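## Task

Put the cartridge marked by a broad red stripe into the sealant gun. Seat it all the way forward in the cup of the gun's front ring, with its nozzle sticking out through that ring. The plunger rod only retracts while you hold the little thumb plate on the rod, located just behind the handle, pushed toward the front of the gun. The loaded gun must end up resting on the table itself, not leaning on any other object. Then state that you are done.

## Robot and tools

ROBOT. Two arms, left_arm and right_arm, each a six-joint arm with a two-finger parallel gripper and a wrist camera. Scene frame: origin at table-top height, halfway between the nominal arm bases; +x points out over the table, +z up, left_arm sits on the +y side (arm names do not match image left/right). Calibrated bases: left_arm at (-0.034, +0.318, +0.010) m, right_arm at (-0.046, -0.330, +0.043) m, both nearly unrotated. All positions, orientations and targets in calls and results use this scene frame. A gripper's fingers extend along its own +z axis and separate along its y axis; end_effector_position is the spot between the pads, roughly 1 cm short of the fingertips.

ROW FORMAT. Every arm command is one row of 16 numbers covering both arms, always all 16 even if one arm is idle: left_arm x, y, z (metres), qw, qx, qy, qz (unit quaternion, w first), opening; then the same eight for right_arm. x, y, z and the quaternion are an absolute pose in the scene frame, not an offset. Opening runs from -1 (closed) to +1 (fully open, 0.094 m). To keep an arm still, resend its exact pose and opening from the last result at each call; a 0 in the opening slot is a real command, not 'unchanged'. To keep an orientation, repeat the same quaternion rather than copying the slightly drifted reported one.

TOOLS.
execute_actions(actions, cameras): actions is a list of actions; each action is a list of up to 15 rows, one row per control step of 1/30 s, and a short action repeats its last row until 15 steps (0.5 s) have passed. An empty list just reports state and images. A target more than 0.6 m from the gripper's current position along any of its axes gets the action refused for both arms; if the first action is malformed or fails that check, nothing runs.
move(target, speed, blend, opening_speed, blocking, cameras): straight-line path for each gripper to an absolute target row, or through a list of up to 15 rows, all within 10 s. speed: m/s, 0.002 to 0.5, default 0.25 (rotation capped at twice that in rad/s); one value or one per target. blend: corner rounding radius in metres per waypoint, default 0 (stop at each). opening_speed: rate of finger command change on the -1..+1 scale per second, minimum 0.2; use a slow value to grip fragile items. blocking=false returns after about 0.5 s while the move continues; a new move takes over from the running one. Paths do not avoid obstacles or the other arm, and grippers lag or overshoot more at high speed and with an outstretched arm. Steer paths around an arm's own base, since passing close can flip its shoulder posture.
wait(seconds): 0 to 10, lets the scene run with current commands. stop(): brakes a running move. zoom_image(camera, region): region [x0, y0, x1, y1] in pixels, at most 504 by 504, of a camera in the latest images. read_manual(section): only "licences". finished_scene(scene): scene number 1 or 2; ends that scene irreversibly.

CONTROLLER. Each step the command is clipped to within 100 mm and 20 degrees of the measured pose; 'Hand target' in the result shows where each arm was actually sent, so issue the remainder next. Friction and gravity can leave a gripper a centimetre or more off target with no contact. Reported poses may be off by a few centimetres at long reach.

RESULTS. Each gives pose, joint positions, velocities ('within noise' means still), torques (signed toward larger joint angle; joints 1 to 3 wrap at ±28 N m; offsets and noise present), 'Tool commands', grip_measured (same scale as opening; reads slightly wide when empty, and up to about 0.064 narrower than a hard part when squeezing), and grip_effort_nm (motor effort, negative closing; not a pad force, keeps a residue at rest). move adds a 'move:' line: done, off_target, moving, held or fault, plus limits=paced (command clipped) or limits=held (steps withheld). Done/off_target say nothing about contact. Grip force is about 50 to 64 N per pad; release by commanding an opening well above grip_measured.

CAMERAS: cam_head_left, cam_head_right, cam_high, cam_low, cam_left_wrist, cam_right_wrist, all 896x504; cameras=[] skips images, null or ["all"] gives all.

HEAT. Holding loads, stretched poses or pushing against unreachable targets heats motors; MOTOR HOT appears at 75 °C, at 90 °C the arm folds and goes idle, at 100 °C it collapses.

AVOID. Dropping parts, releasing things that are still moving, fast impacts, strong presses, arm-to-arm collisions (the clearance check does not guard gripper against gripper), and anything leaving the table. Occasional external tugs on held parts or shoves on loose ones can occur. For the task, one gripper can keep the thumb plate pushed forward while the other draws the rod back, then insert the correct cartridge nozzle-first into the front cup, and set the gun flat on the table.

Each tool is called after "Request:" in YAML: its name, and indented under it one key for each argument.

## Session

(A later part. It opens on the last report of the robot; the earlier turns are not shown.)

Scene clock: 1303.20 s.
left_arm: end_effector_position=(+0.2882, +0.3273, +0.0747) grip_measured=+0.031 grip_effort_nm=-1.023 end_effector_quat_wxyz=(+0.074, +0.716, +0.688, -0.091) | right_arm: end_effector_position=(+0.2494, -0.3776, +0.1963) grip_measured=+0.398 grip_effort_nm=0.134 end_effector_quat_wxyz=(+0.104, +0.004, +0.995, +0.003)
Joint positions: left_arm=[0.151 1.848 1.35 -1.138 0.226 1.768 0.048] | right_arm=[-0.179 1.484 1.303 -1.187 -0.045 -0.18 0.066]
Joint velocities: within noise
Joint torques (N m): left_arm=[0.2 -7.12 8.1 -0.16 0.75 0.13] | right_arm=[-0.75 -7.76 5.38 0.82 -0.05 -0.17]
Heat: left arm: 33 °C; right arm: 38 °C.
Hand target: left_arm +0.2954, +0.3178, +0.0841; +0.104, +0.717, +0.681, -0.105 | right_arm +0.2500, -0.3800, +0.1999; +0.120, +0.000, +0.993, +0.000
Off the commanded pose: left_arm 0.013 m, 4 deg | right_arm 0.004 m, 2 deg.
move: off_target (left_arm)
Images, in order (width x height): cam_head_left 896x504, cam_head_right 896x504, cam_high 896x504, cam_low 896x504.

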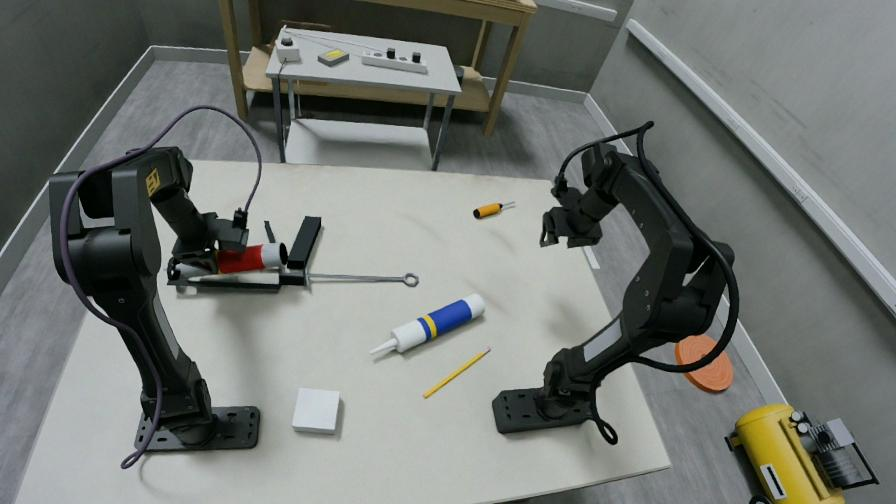

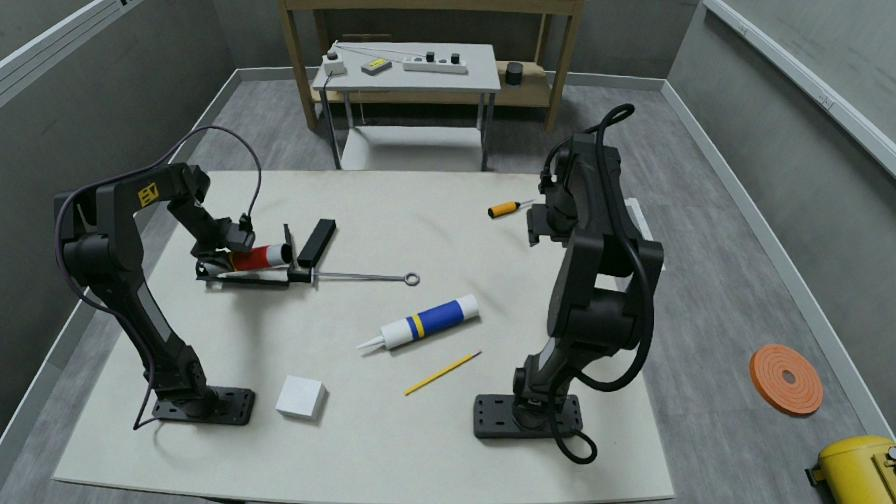

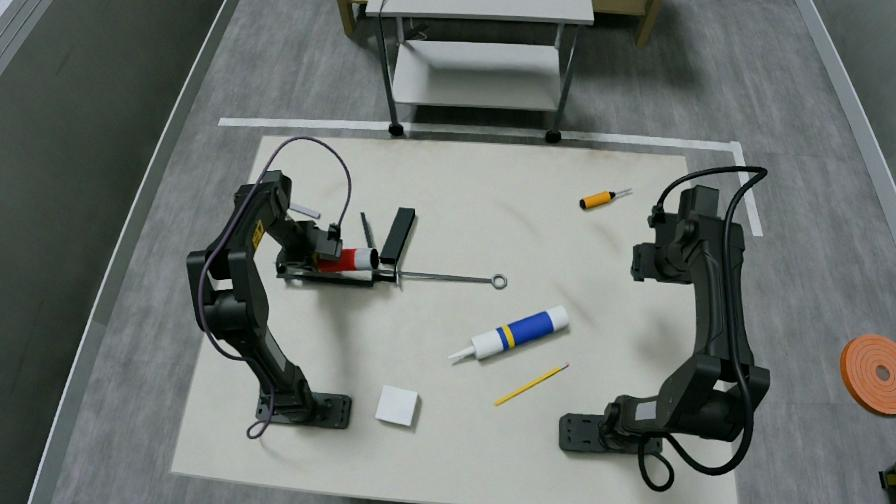

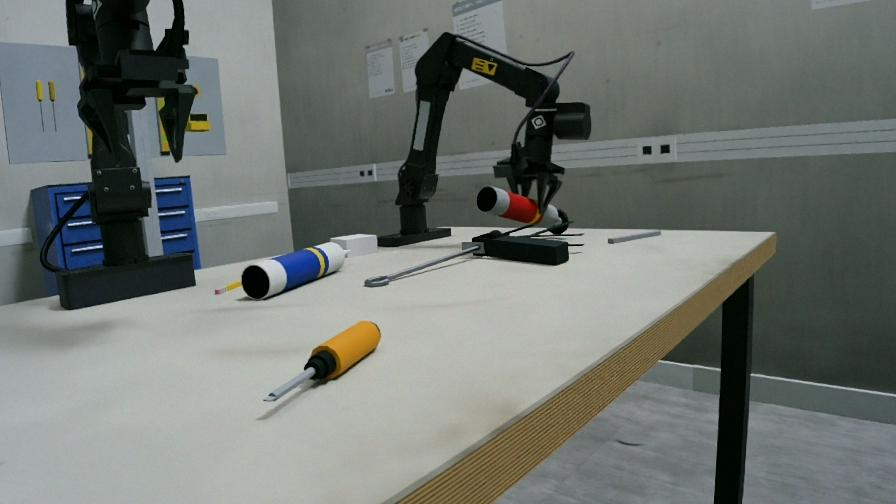

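Request:
move:
  target:
    - [0.294,0.341,0.0735,0.1019,0.7149,0.6835,-0.1071,-0.1,0.25,-0.38,0.20,0.12,0,0.9927,0,0.4]
  speed: 0.04
  cameras: ["cam_high","cam_low","cam_head_left","cam_head_right"]

Request:
zoom_image:
  camera: "cam_low"
  region: [475, 165, 605, 245]

Request:
zoom_image:
  camera: "cam_high"
  region: [260, 230, 400, 300]

Request:
zoom_image:
  camera: "cam_head_right"
  region: [180, 225, 320, 300]

Scene clock: 1326.57 s.
left_arm: end_effector_position=(+0.2859, +0.3465, +0.0665) grip_measured=+0.031 grip_effort_nm=-1.018 end_effector_quat_wxyz=(+0.073, +0.718, +0.686, -0.097) | right_arm: end_effector_position=(+0.2494, -0.3776, +0.1963) grip_measured=+0.398 grip_effort_nm=0.134 end_effector_quat_wxyz=(+0.104, +0.004, +0.995, +0.003)
Joint positions: left_arm=[0.213 1.876 1.35 -1.136 0.227 1.837 0.048] | right_arm=[-0.179 1.484 1.303 -1.187 -0.045 -0.18 0.066]
Joint velocities: within noise
Joint torques (N m): left_arm=[0.64 -7.13 7.82 -0.11 0.65 0.17] | right_arm=[-0.75 -7.75 5.37 0.82 -0.06 -0.17]
Heat: left arm: 33 °C; right arm: 38 °C.
Hand target: left_arm +0.2941, +0.3413, +0.0737; +0.102, +0.717, +0.682, -0.105 | right_arm +0.2500, -0.3800, +0.1999; +0.120, +0.000, +0.993, +0.000
Off the commanded pose: left_arm 0.012 m, 3 deg | right_arm 0.004 m, 2 deg.
move: off_target (left_arm)
Images, in order (width x height): cam_head_left 896x504, cam_head_right 896x504, cam_high 896x504, cam_low 896x504.

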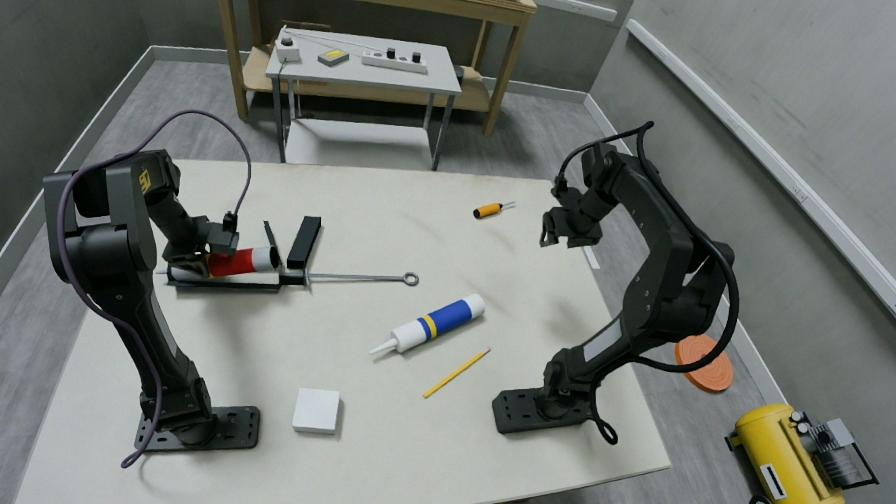

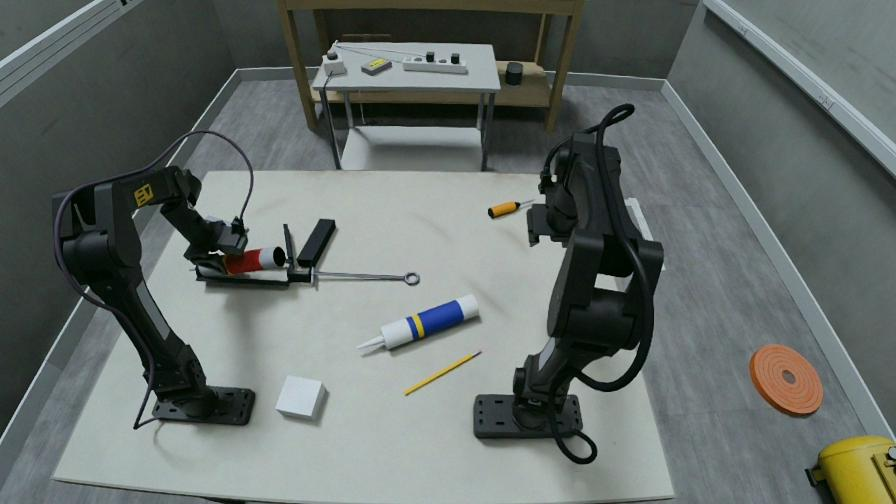

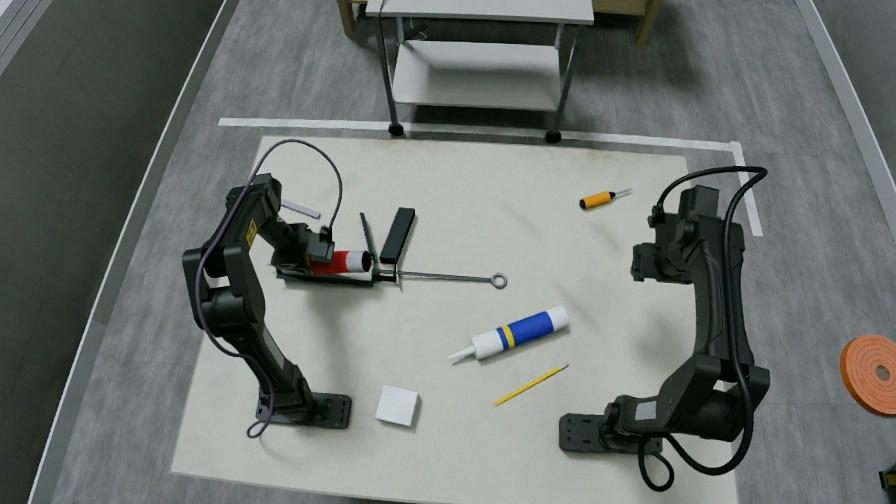

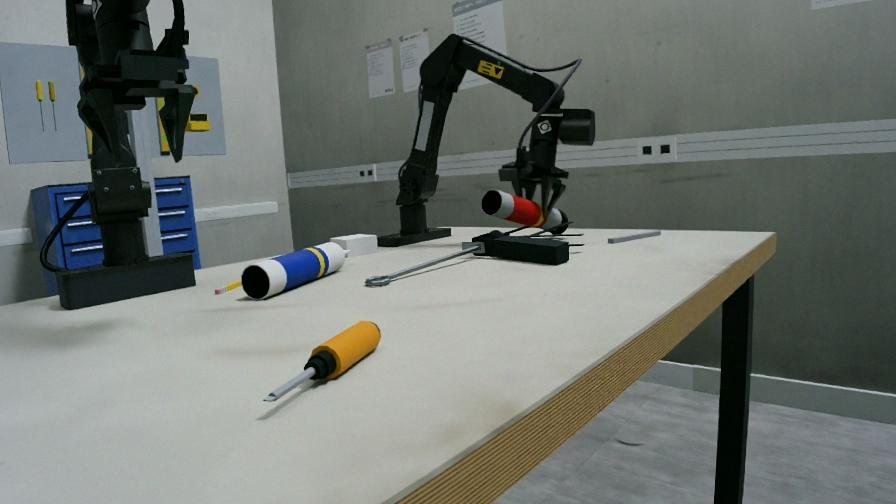

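Scaled by 3.877 from the camera's 896x504 image, which has a finer 1280x720 frame.

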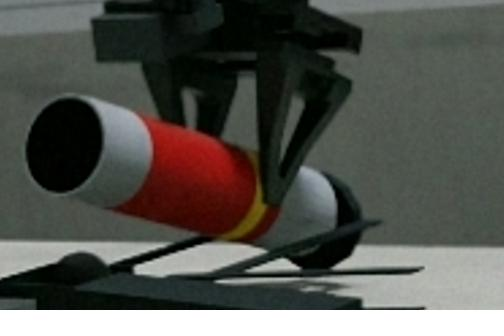

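Scaled by 3.600 from the camera's 896x504 image, which has a finer 1280x720 frame.

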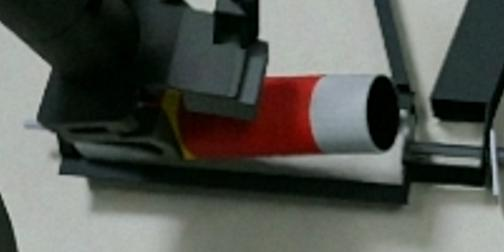

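Scaled by 3.600 from the camera's 896x504 image, which has a finer 1280x720 frame.

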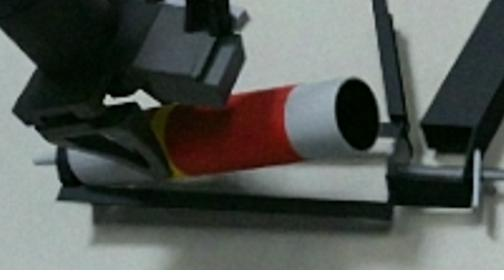

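Request:
move:
  target:
    - [0.294,0.350,0.066,0.1029,0.7096,0.6888,-0.1060,-0.1,0.25,-0.38,0.20,0.12,0,0.9927,0,0.4]
  speed: 0.04
  cameras: ["cam_high","cam_low","cam_head_left","cam_head_right"]

Request:
zoom_image:
  camera: "cam_low"
  region: [475, 165, 605, 245]

Request:
zoom_image:
  camera: "cam_high"
  region: [260, 230, 400, 300]

Request:
zoom_image:
  camera: "cam_head_right"
  region: [180, 225, 320, 300]

Request:
zoom_image:
  camera: "cam_head_left"
  region: [140, 220, 320, 310]

Scene clock: 1344.53 s.
left_arm: end_effector_position=(+0.2869, +0.3521, +0.0622) grip_measured=+0.031 grip_effort_nm=-1.023 end_effector_quat_wxyz=(+0.079, +0.713, +0.689, -0.102) | right_arm: end_effector_position=(+0.2494, -0.3776, +0.1963) grip_measured=+0.398 grip_effort_nm=0.134 end_effector_quat_wxyz=(+0.104, +0.004, +0.995, +0.003)
Joint positions: left_arm=[0.236 1.891 1.35 -1.127 0.24 1.85 0.048] | right_arm=[-0.179 1.484 1.303 -1.187 -0.045 -0.18 0.066]
Joint velocities: within noise
Joint torques (N m): left_arm=[0.99 -7.27 6.57 0.05 0.56 0.14] | right_arm=[-0.75 -7.76 5.38 0.82 -0.05 -0.17]
Heat: left arm: 33 °C; right arm: 37 °C.
Hand target: left_arm +0.2938, +0.3499, +0.0659; +0.103, +0.711, +0.687, -0.106 | right_arm +0.2500, -0.3800, +0.1999; +0.120, +0.000, +0.993, +0.000
Off the commanded pose: left_arm 0.008 m, 3 deg | right_arm 0.004 m, 2 deg.
move: off_target (left_arm)
Images, in order (width x height): cam_head_left 896x504, cam_head_right 896x504, cam_high 896x504, cam_low 896x504.

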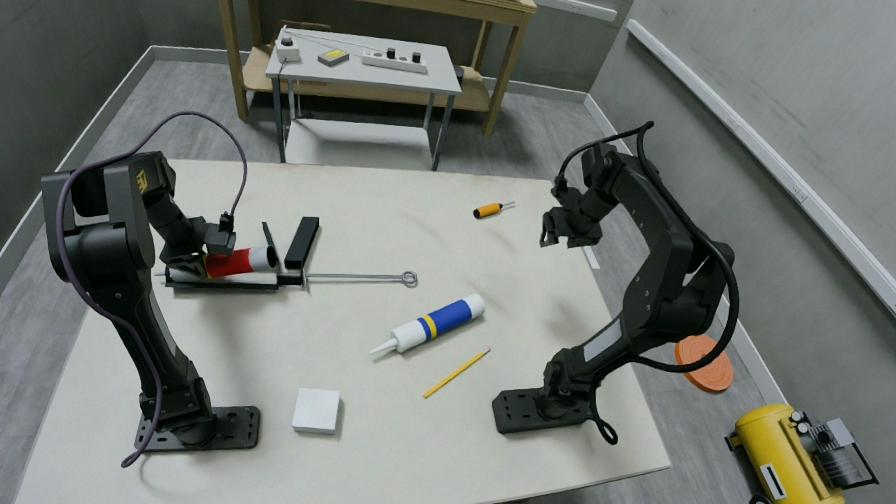

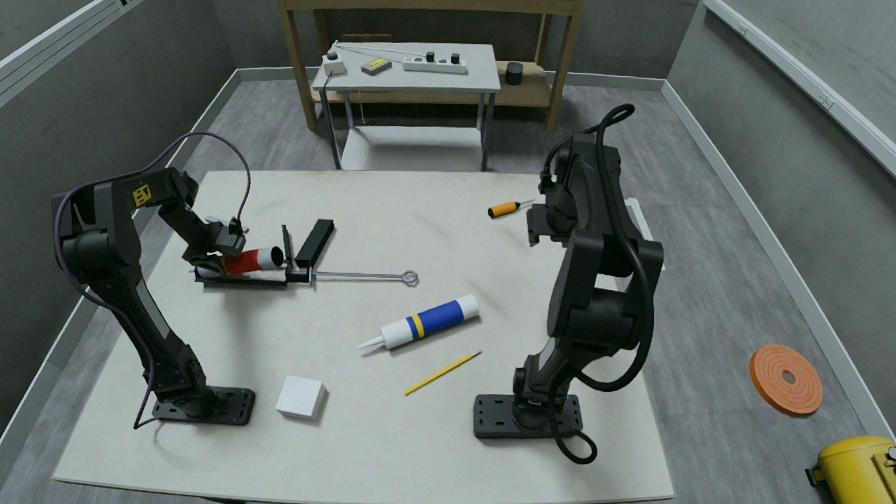

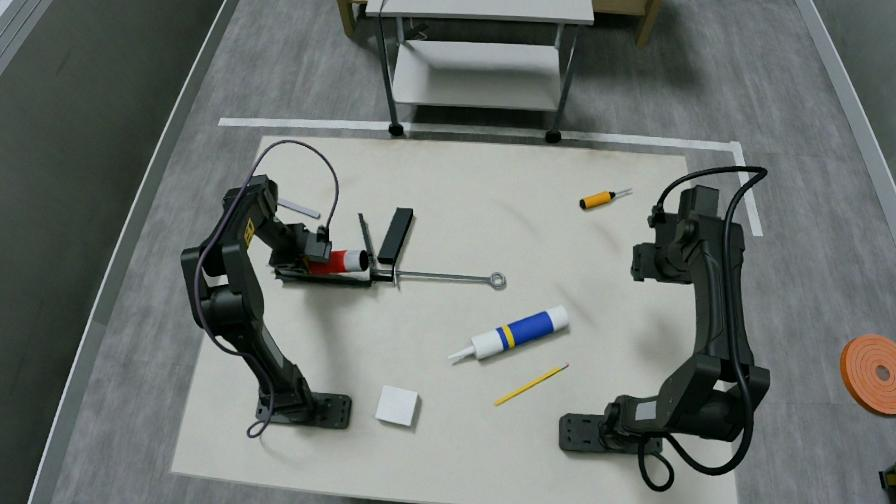

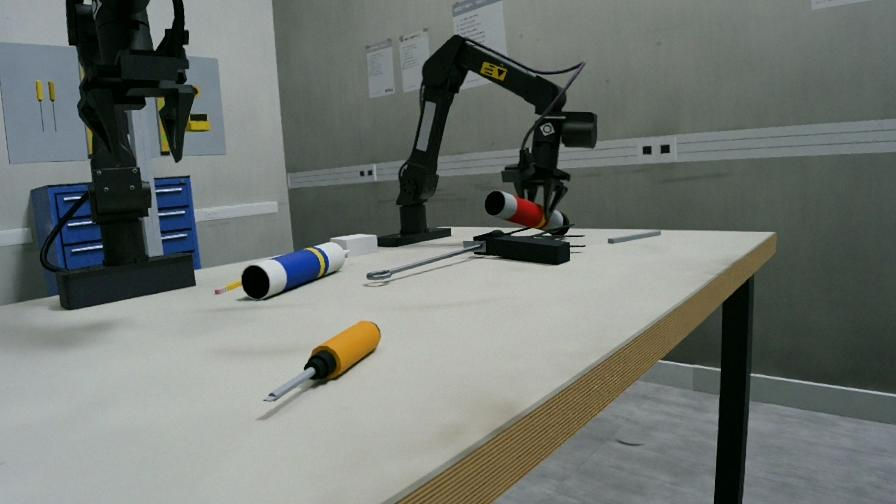

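Scaled by 3.877 from the camera's 896x504 image, which has a finer 1280x720 frame.

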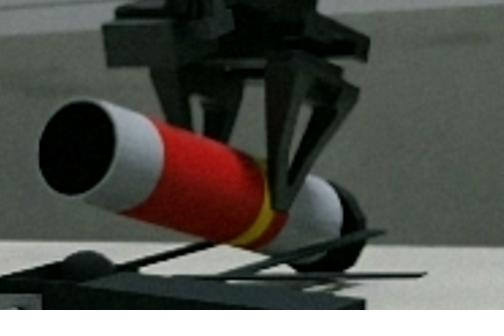

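Scaled by 3.600 from the camera's 896x504 image, which has a finer 1280x720 frame.

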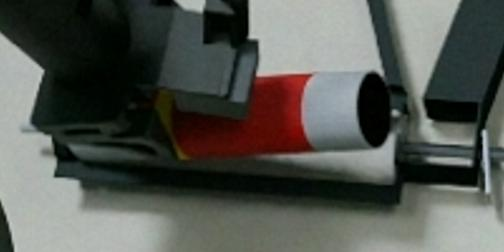

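Scaled by 3.600 from the camera's 896x504 image, which has a finer 1280x720 frame.

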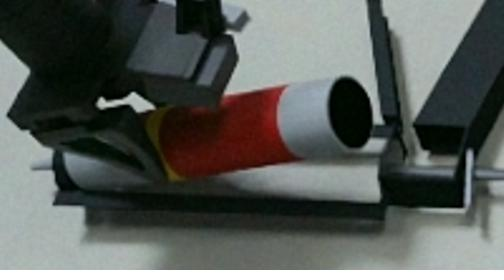

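Scaled by 2.800 from the camera's 896x504 image, which has a finer 1280x720 frame.

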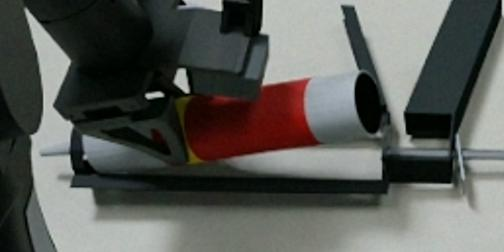

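Request:
move:
  target:
    - [0.294,0.340,0.064,0.1029,0.7096,0.6888,-0.1060,-0.1,0.25,-0.38,0.20,0.12,0,0.9927,0,0.4]
    - [0.294,0.341,0.058,0.1029,0.7096,0.6888,-0.1060,-0.1,0.25,-0.38,0.20,0.12,0,0.9927,0,0.4]
  speed: 0.04
  cameras: ["cam_high","cam_low","cam_head_right"]

Request:
zoom_image:
  camera: "cam_low"
  region: [515, 190, 595, 240]

Request:
zoom_image:
  camera: "cam_head_right"
  region: [180, 225, 320, 300]

Scene clock: 1367.13 s.
left_arm: end_effector_position=(+0.2911, +0.3531, +0.0576) grip_measured=+0.031 grip_effort_nm=-1.018 end_effector_quat_wxyz=(+0.084, +0.709, +0.694, -0.093) | right_arm: end_effector_position=(+0.2494, -0.3776, +0.1963) grip_measured=+0.398 grip_effort_nm=0.139 end_effector_quat_wxyz=(+0.104, +0.004, +0.995, +0.003)
Joint positions: left_arm=[0.236 1.891 1.333 -1.087 0.24 1.836 0.048] | right_arm=[-0.179 1.484 1.303 -1.187 -0.045 -0.18 0.066]
Joint velocities: within noise
Joint torques (N m): left_arm=[-0.39 -7.3 5.57 0.04 0.57 -0.14] | right_arm=[-0.75 -7.75 5.38 0.81 -0.05 -0.16]
Heat: left arm: 32 °C; right arm: 37 °C.
Hand target: left_arm +0.2934, +0.3441, +0.0582; +0.102, +0.703, +0.695, -0.106 | right_arm +0.2500, -0.3800, +0.1999; +0.120, +0.000, +0.993, +0.000
Off the commanded pose: left_arm 0.012 m, 3 deg | right_arm 0.004 m, 2 deg.
move: off_target (left_arm)
Images, in order (width x height): cam_head_right 896x504, cam_high 896x504, cam_low 896x504.

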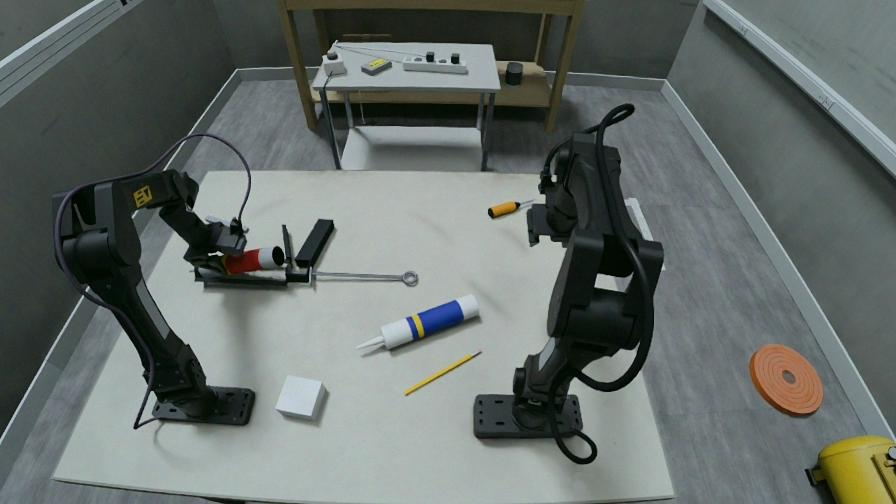

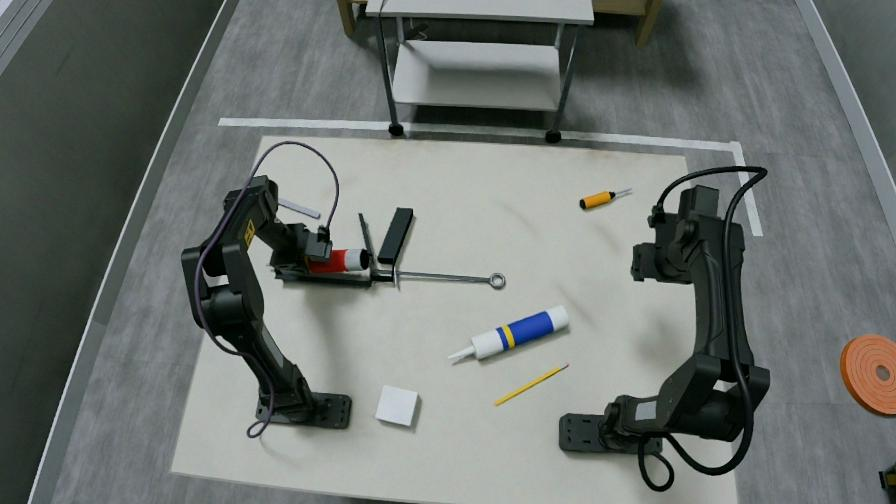

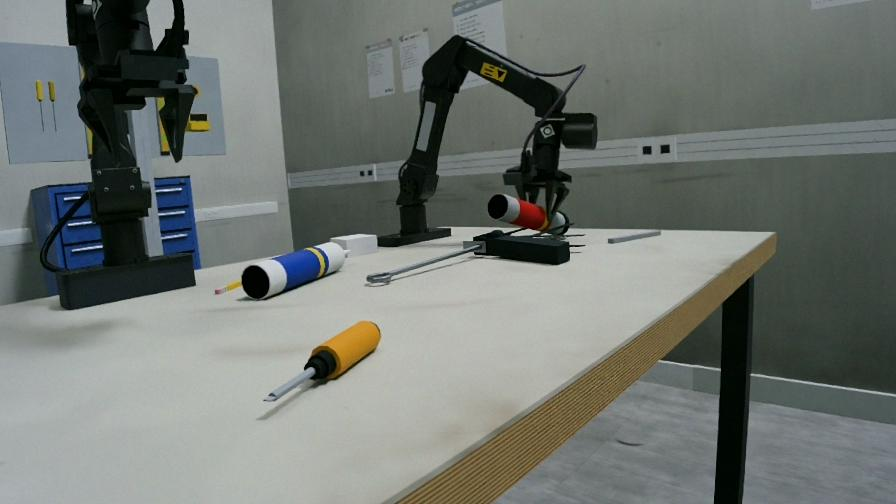

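Scaled by 6.300 from the camera's 896x504 image, which has a finer 1280x720 frame.

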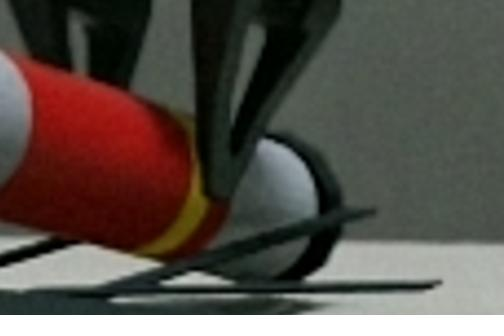

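Scaled by 3.600 from the camera's 896x504 image, which has a finer 1280x720 frame.

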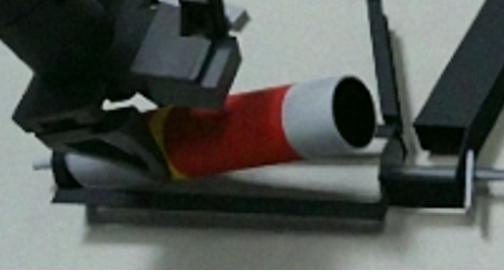

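Request:
move:
  target:
    - [0.294,0.358,0.060,0.1029,0.7096,0.6888,-0.1060,-0.1,0.25,-0.38,0.20,0.12,0,0.9927,0,0.4]
  speed: 0.04
  cameras: ["cam_high","cam_low","cam_head_right"]

Request:
zoom_image:
  camera: "cam_low"
  region: [515, 190, 595, 240]

Request:
zoom_image:
  camera: "cam_head_right"
  region: [180, 225, 320, 300]

Request:
zoom_image:
  camera: "cam_high"
  region: [260, 230, 400, 300]

Scene clock: 1384.27 s.
left_arm: end_effector_position=(+0.2895, +0.3596, +0.0540) grip_measured=+0.031 grip_effort_nm=-1.009 end_effector_quat_wxyz=(+0.084, +0.712, +0.690, -0.096) | right_arm: end_effector_position=(+0.2494, -0.3776, +0.1963) grip_measured=+0.398 grip_effort_nm=0.134 end_effector_quat_wxyz=(+0.104, +0.004, +0.995, +0.003)
Joint positions: left_arm=[0.257 1.903 1.333 -1.087 0.241 1.868 0.048] | right_arm=[-0.179 1.484 1.303 -1.187 -0.045 -0.18 0.066]
Joint velocities: within noise
Joint torques (N m): left_arm=[0.57 -7.27 7.64 -0.21 0.51 0.15] | right_arm=[-0.75 -7.75 5.38 0.82 -0.06 -0.17]
Heat: left arm: 32 °C; right arm: 37 °C.
Hand target: left_arm +0.2943, +0.3556, +0.0604; +0.103, +0.712, +0.686, -0.105 | right_arm +0.2500, -0.3800, +0.1999; +0.120, +0.000, +0.993, +0.000
Off the commanded pose: left_arm 0.008 m, 2 deg | right_arm 0.004 m, 2 deg.
move: done
Images, in order (width x height): cam_head_right 896x504, cam_high 896x504, cam_low 896x504.

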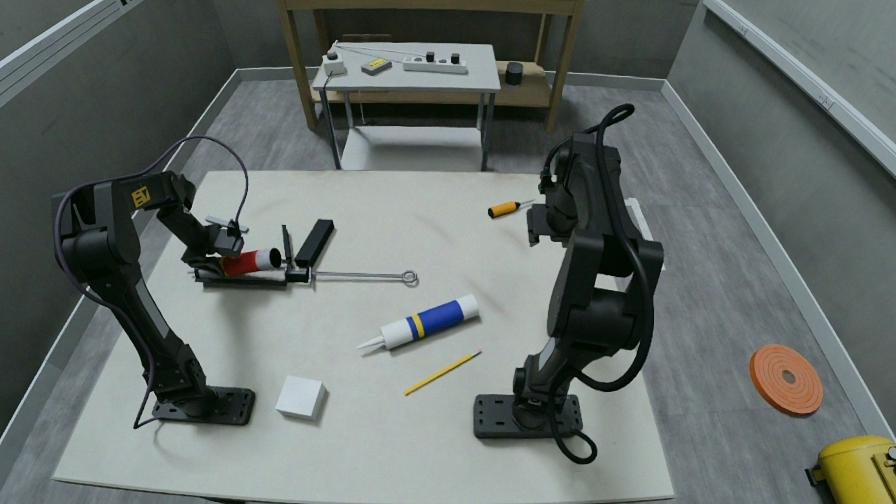

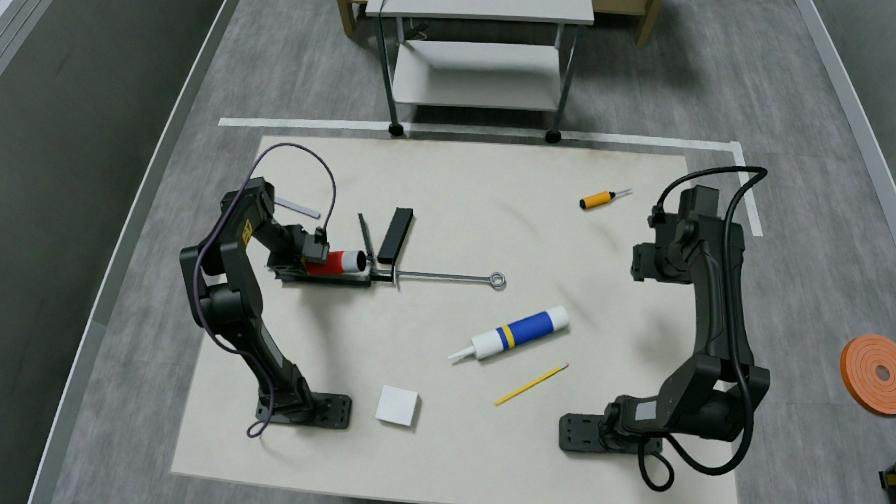

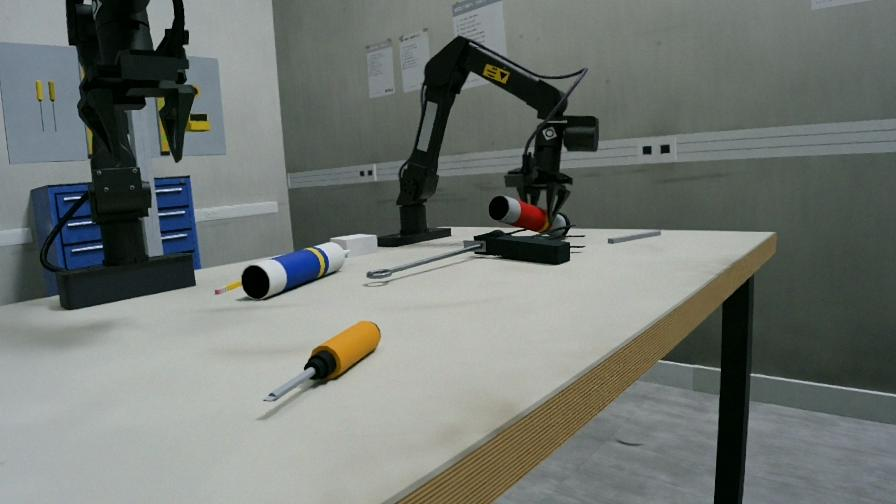

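Scaled by 6.300 from the camera's 896x504 image, which has a finer 1280x720 frame.

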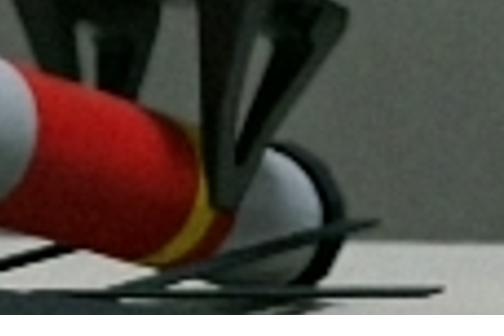

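Scaled by 3.600 from the camera's 896x504 image, which has a finer 1280x720 frame.

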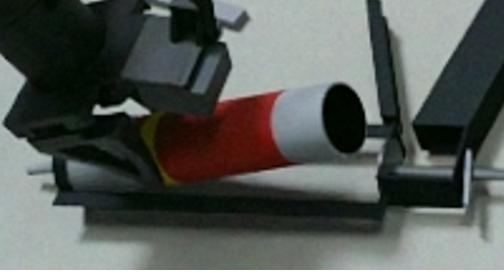

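Scaled by 3.600 from the camera's 896x504 image, which has a finer 1280x720 frame.

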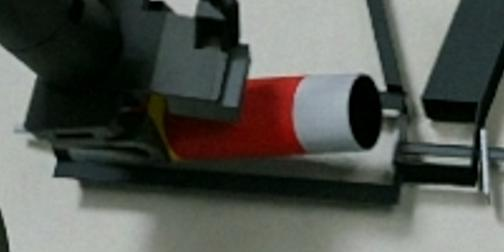

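Request:
move:
  target:
    - [0.294,0.3585,0.054,0.0607,0.7148,0.6938,-0.0625,-0.1,0.25,-0.38,0.20,0.12,0,0.9927,0,0.4]
  speed: 0.03
  cameras: ["cam_high","cam_low","cam_head_right"]

Request:
zoom_image:
  camera: "cam_low"
  region: [480, 180, 600, 250]

Request:
zoom_image:
  camera: "cam_head_right"
  region: [180, 225, 320, 300]

Request:
zoom_image:
  camera: "cam_high"
  region: [260, 230, 400, 300]

Scene clock: 1402.03 s.
left_arm: end_effector_position=(+0.2902, +0.3614, +0.0466) grip_measured=+0.031 grip_effort_nm=-1.013 end_effector_quat_wxyz=(+0.048, +0.718, +0.691, -0.070) | right_arm: end_effector_position=(+0.2494, -0.3776, +0.1963) grip_measured=+0.398 grip_effort_nm=0.129 end_effector_quat_wxyz=(+0.104, +0.004, +0.995, +0.003)
Joint positions: left_arm=[0.216 1.903 1.316 -1.053 0.155 1.828 0.048] | right_arm=[-0.179 1.484 1.303 -1.187 -0.045 -0.18 0.066]
Joint velocities: within noise
Joint torques (N m): left_arm=[-0.36 -9.32 5.38 0.07 0.19 -0.14] | right_arm=[-0.75 -7.75 5.38 0.82 -0.05 -0.17]
Heat: left arm: 33 °C; right arm: 37 °C.
Hand target: left_arm +0.2936, +0.3581, +0.0536; +0.060, +0.715, +0.693, -0.063 | right_arm +0.2500, -0.3800, +0.1999; +0.120, +0.000, +0.993, +0.000
Off the commanded pose: left_arm 0.009 m, 2 deg | right_arm 0.004 m, 2 deg.
move: done
Images, in order (width x height): cam_head_right 896x504, cam_high 896x504, cam_low 896x504.

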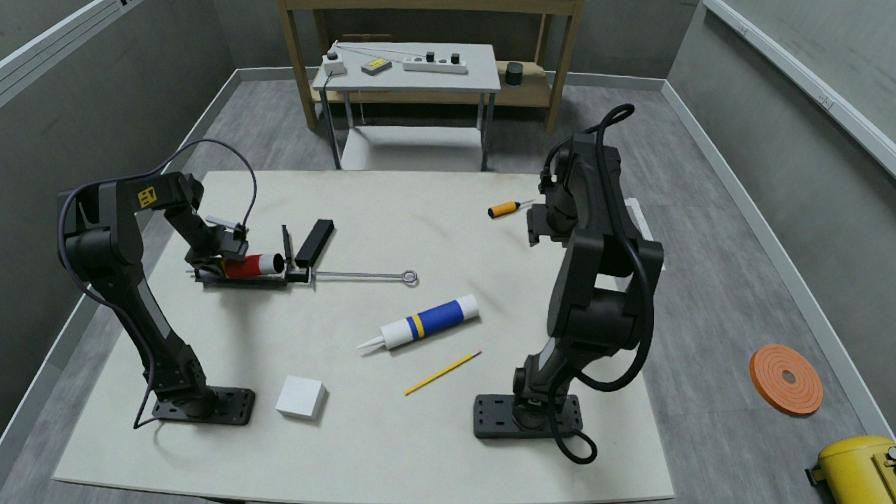

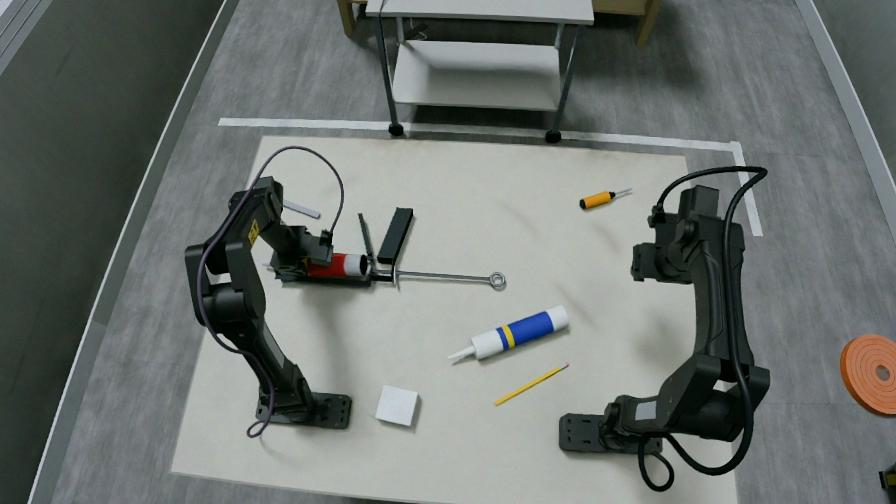

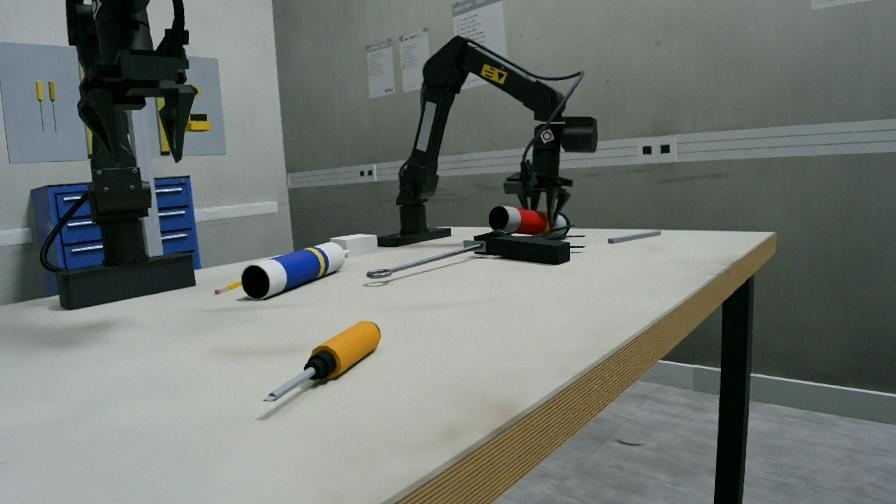

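Scaled by 4.200 from the camera's 896x504 image, which has a finer 1280x720 frame.

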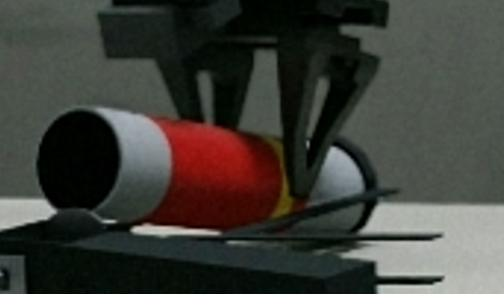

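Scaled by 3.600 from the camera's 896x504 image, which has a finer 1280x720 frame.

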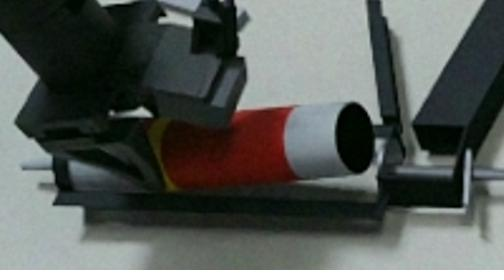

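Scaled by 3.600 from the camera's 896x504 image, which has a finer 1280x720 frame.

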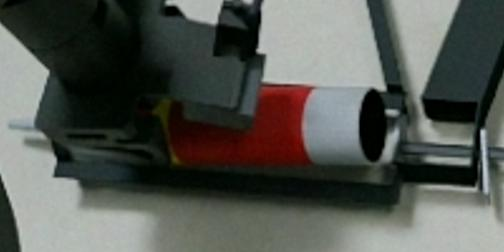

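Request:
execute_actions:
  actions: []

Request:
zoom_image:
  camera: "cam_high"
  region: [240, 180, 440, 320]

Request:
zoom_image:
  camera: "cam_head_right"
  region: [140, 200, 360, 320]

Request:
zoom_image:
  camera: "cam_low"
  region: [400, 150, 640, 280]

Scene clock: 1433.63 s.
left_arm: end_effector_position=(+0.2902, +0.3614, +0.0466) grip_measured=+0.031 grip_effort_nm=-1.013 end_effector_quat_wxyz=(+0.048, +0.718, +0.691, -0.070) | right_arm: end_effector_position=(+0.2494, -0.3776, +0.1963) grip_measured=+0.398 grip_effort_nm=0.134 end_effector_quat_wxyz=(+0.104, +0.004, +0.995, +0.003)
Joint positions: left_arm=[0.216 1.903 1.316 -1.053 0.155 1.828 0.048] | right_arm=[-0.179 1.484 1.303 -1.187 -0.045 -0.18 0.066]
Joint velocities: within noise
Joint torques (N m): left_arm=[-0.46 -9.29 5.46 0.08 0.22 -0.14] | right_arm=[-0.75 -7.76 5.37 0.82 -0.05 -0.17]
Heat: left arm: 36 °C; right arm: 37 °C.
Hand target: left_arm +0.2936, +0.3581, +0.0537; +0.060, +0.715, +0.693, -0.063 | right_arm +0.2500, -0.3800, +0.1999; +0.120, +0.000, +0.993, +0.000
Tool commands: left_gripper/opening=-0.1 right_gripper/opening=+0.4
Off the commanded pose: left_arm 0.009 m, 2 deg | right_arm 0.004 m, 2 deg.
camera_calibration:
cam_left_wrist: T_world_to_cam=[[-0.999318, 0.0295982, 0.0220713, 0.277], [0.0350411, 0.948647, 0.314391, -0.332629], [-0.0116325, 0.31495, -0.949037, 0.0223844], [0, 0, 0, 1]] pos_world=[0.288727, 0.300299, 0.119705]
cam_right_wrist: T_world_to_cam=[[-0.0217896, -0.999763, 0.000147437, -0.37176], [-0.977785, 0.0213414, 0.208521, 0.251055], [-0.208475, 0.00439944, -0.978018, 0.328242], [0, 0, 0, 1]] pos_world=[0.305807, -0.378474, 0.268731]

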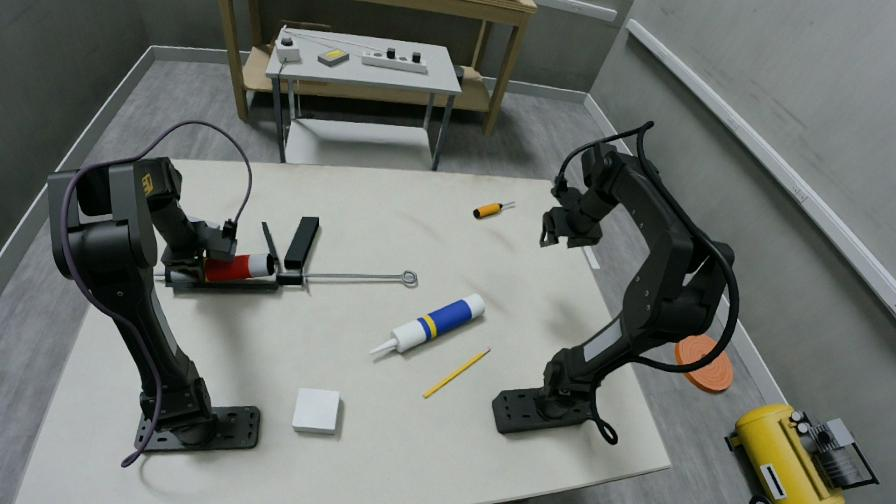

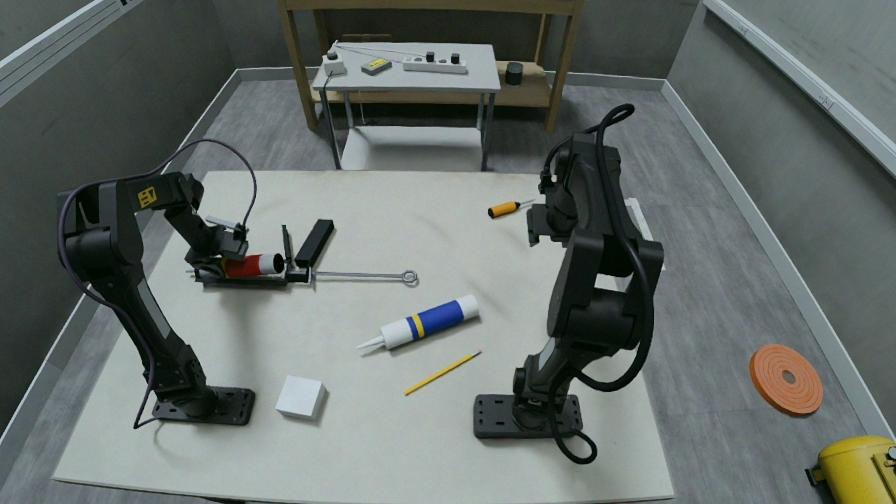

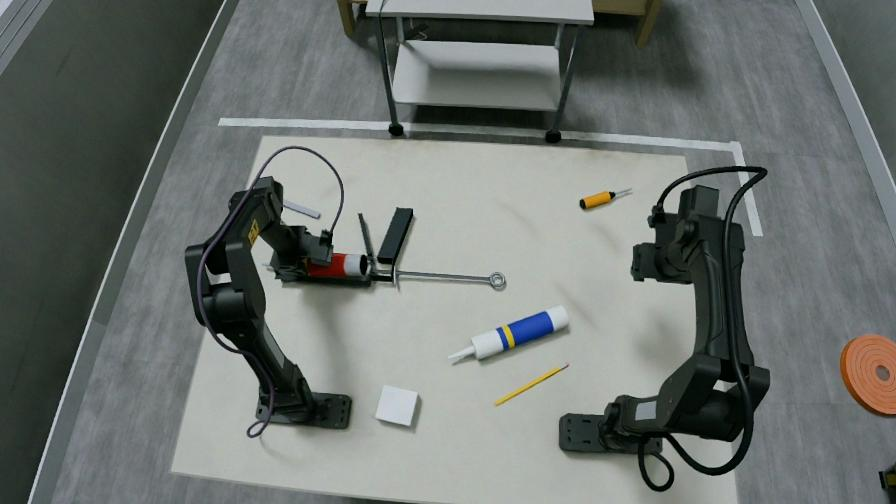

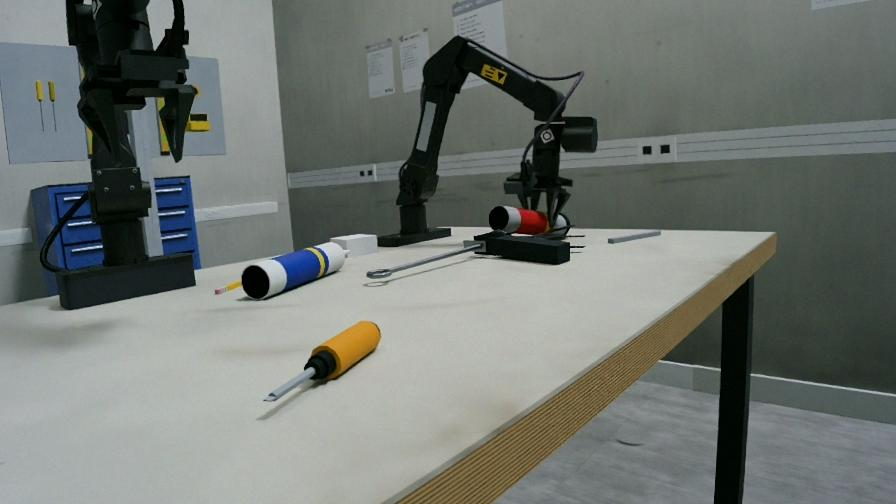

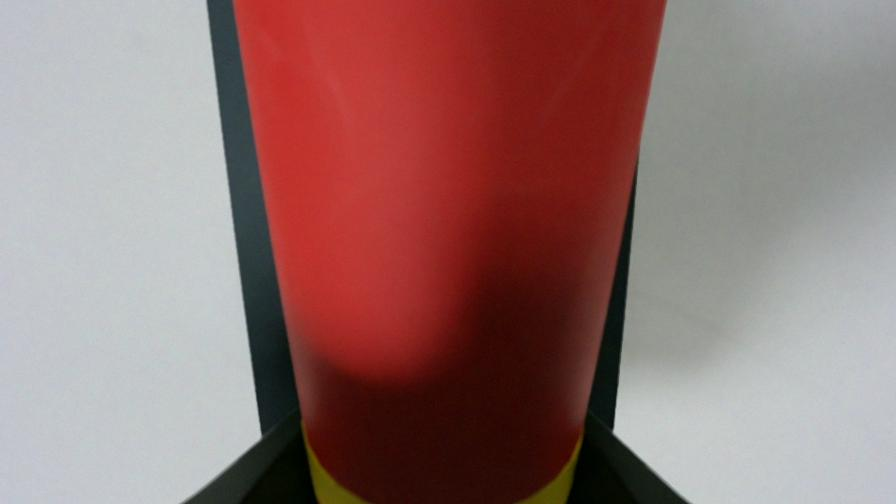

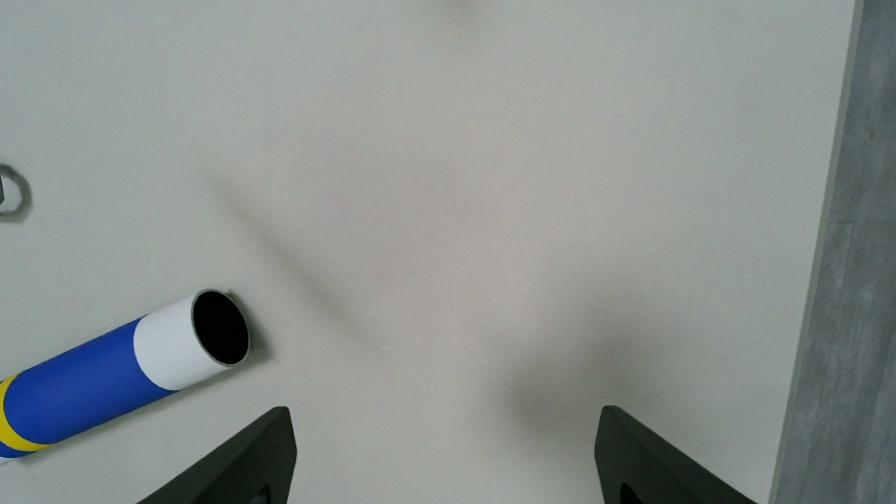

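Scaled by 2.520 from the camera's 896x504 image, which has a finer 1280x720 frame.

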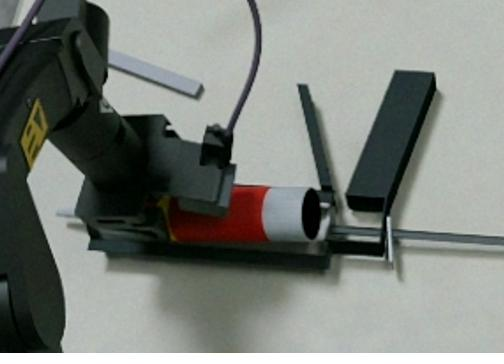

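Scaled by 2.291 from the camera's 896x504 image, which has a finer 1280x720 frame.

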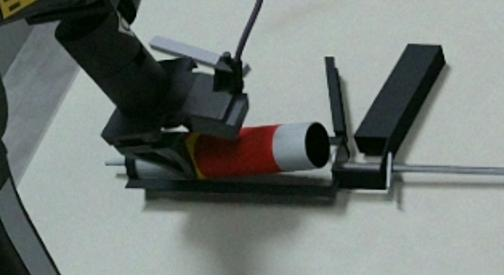

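Scaled by 2.100 from the camera's 896x504 image, which has a finer 1280x720 frame.

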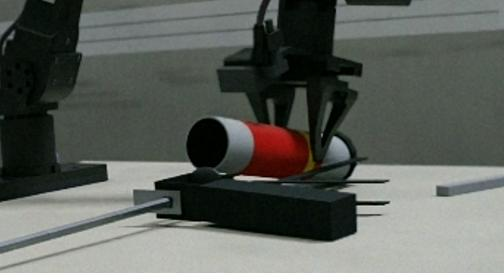

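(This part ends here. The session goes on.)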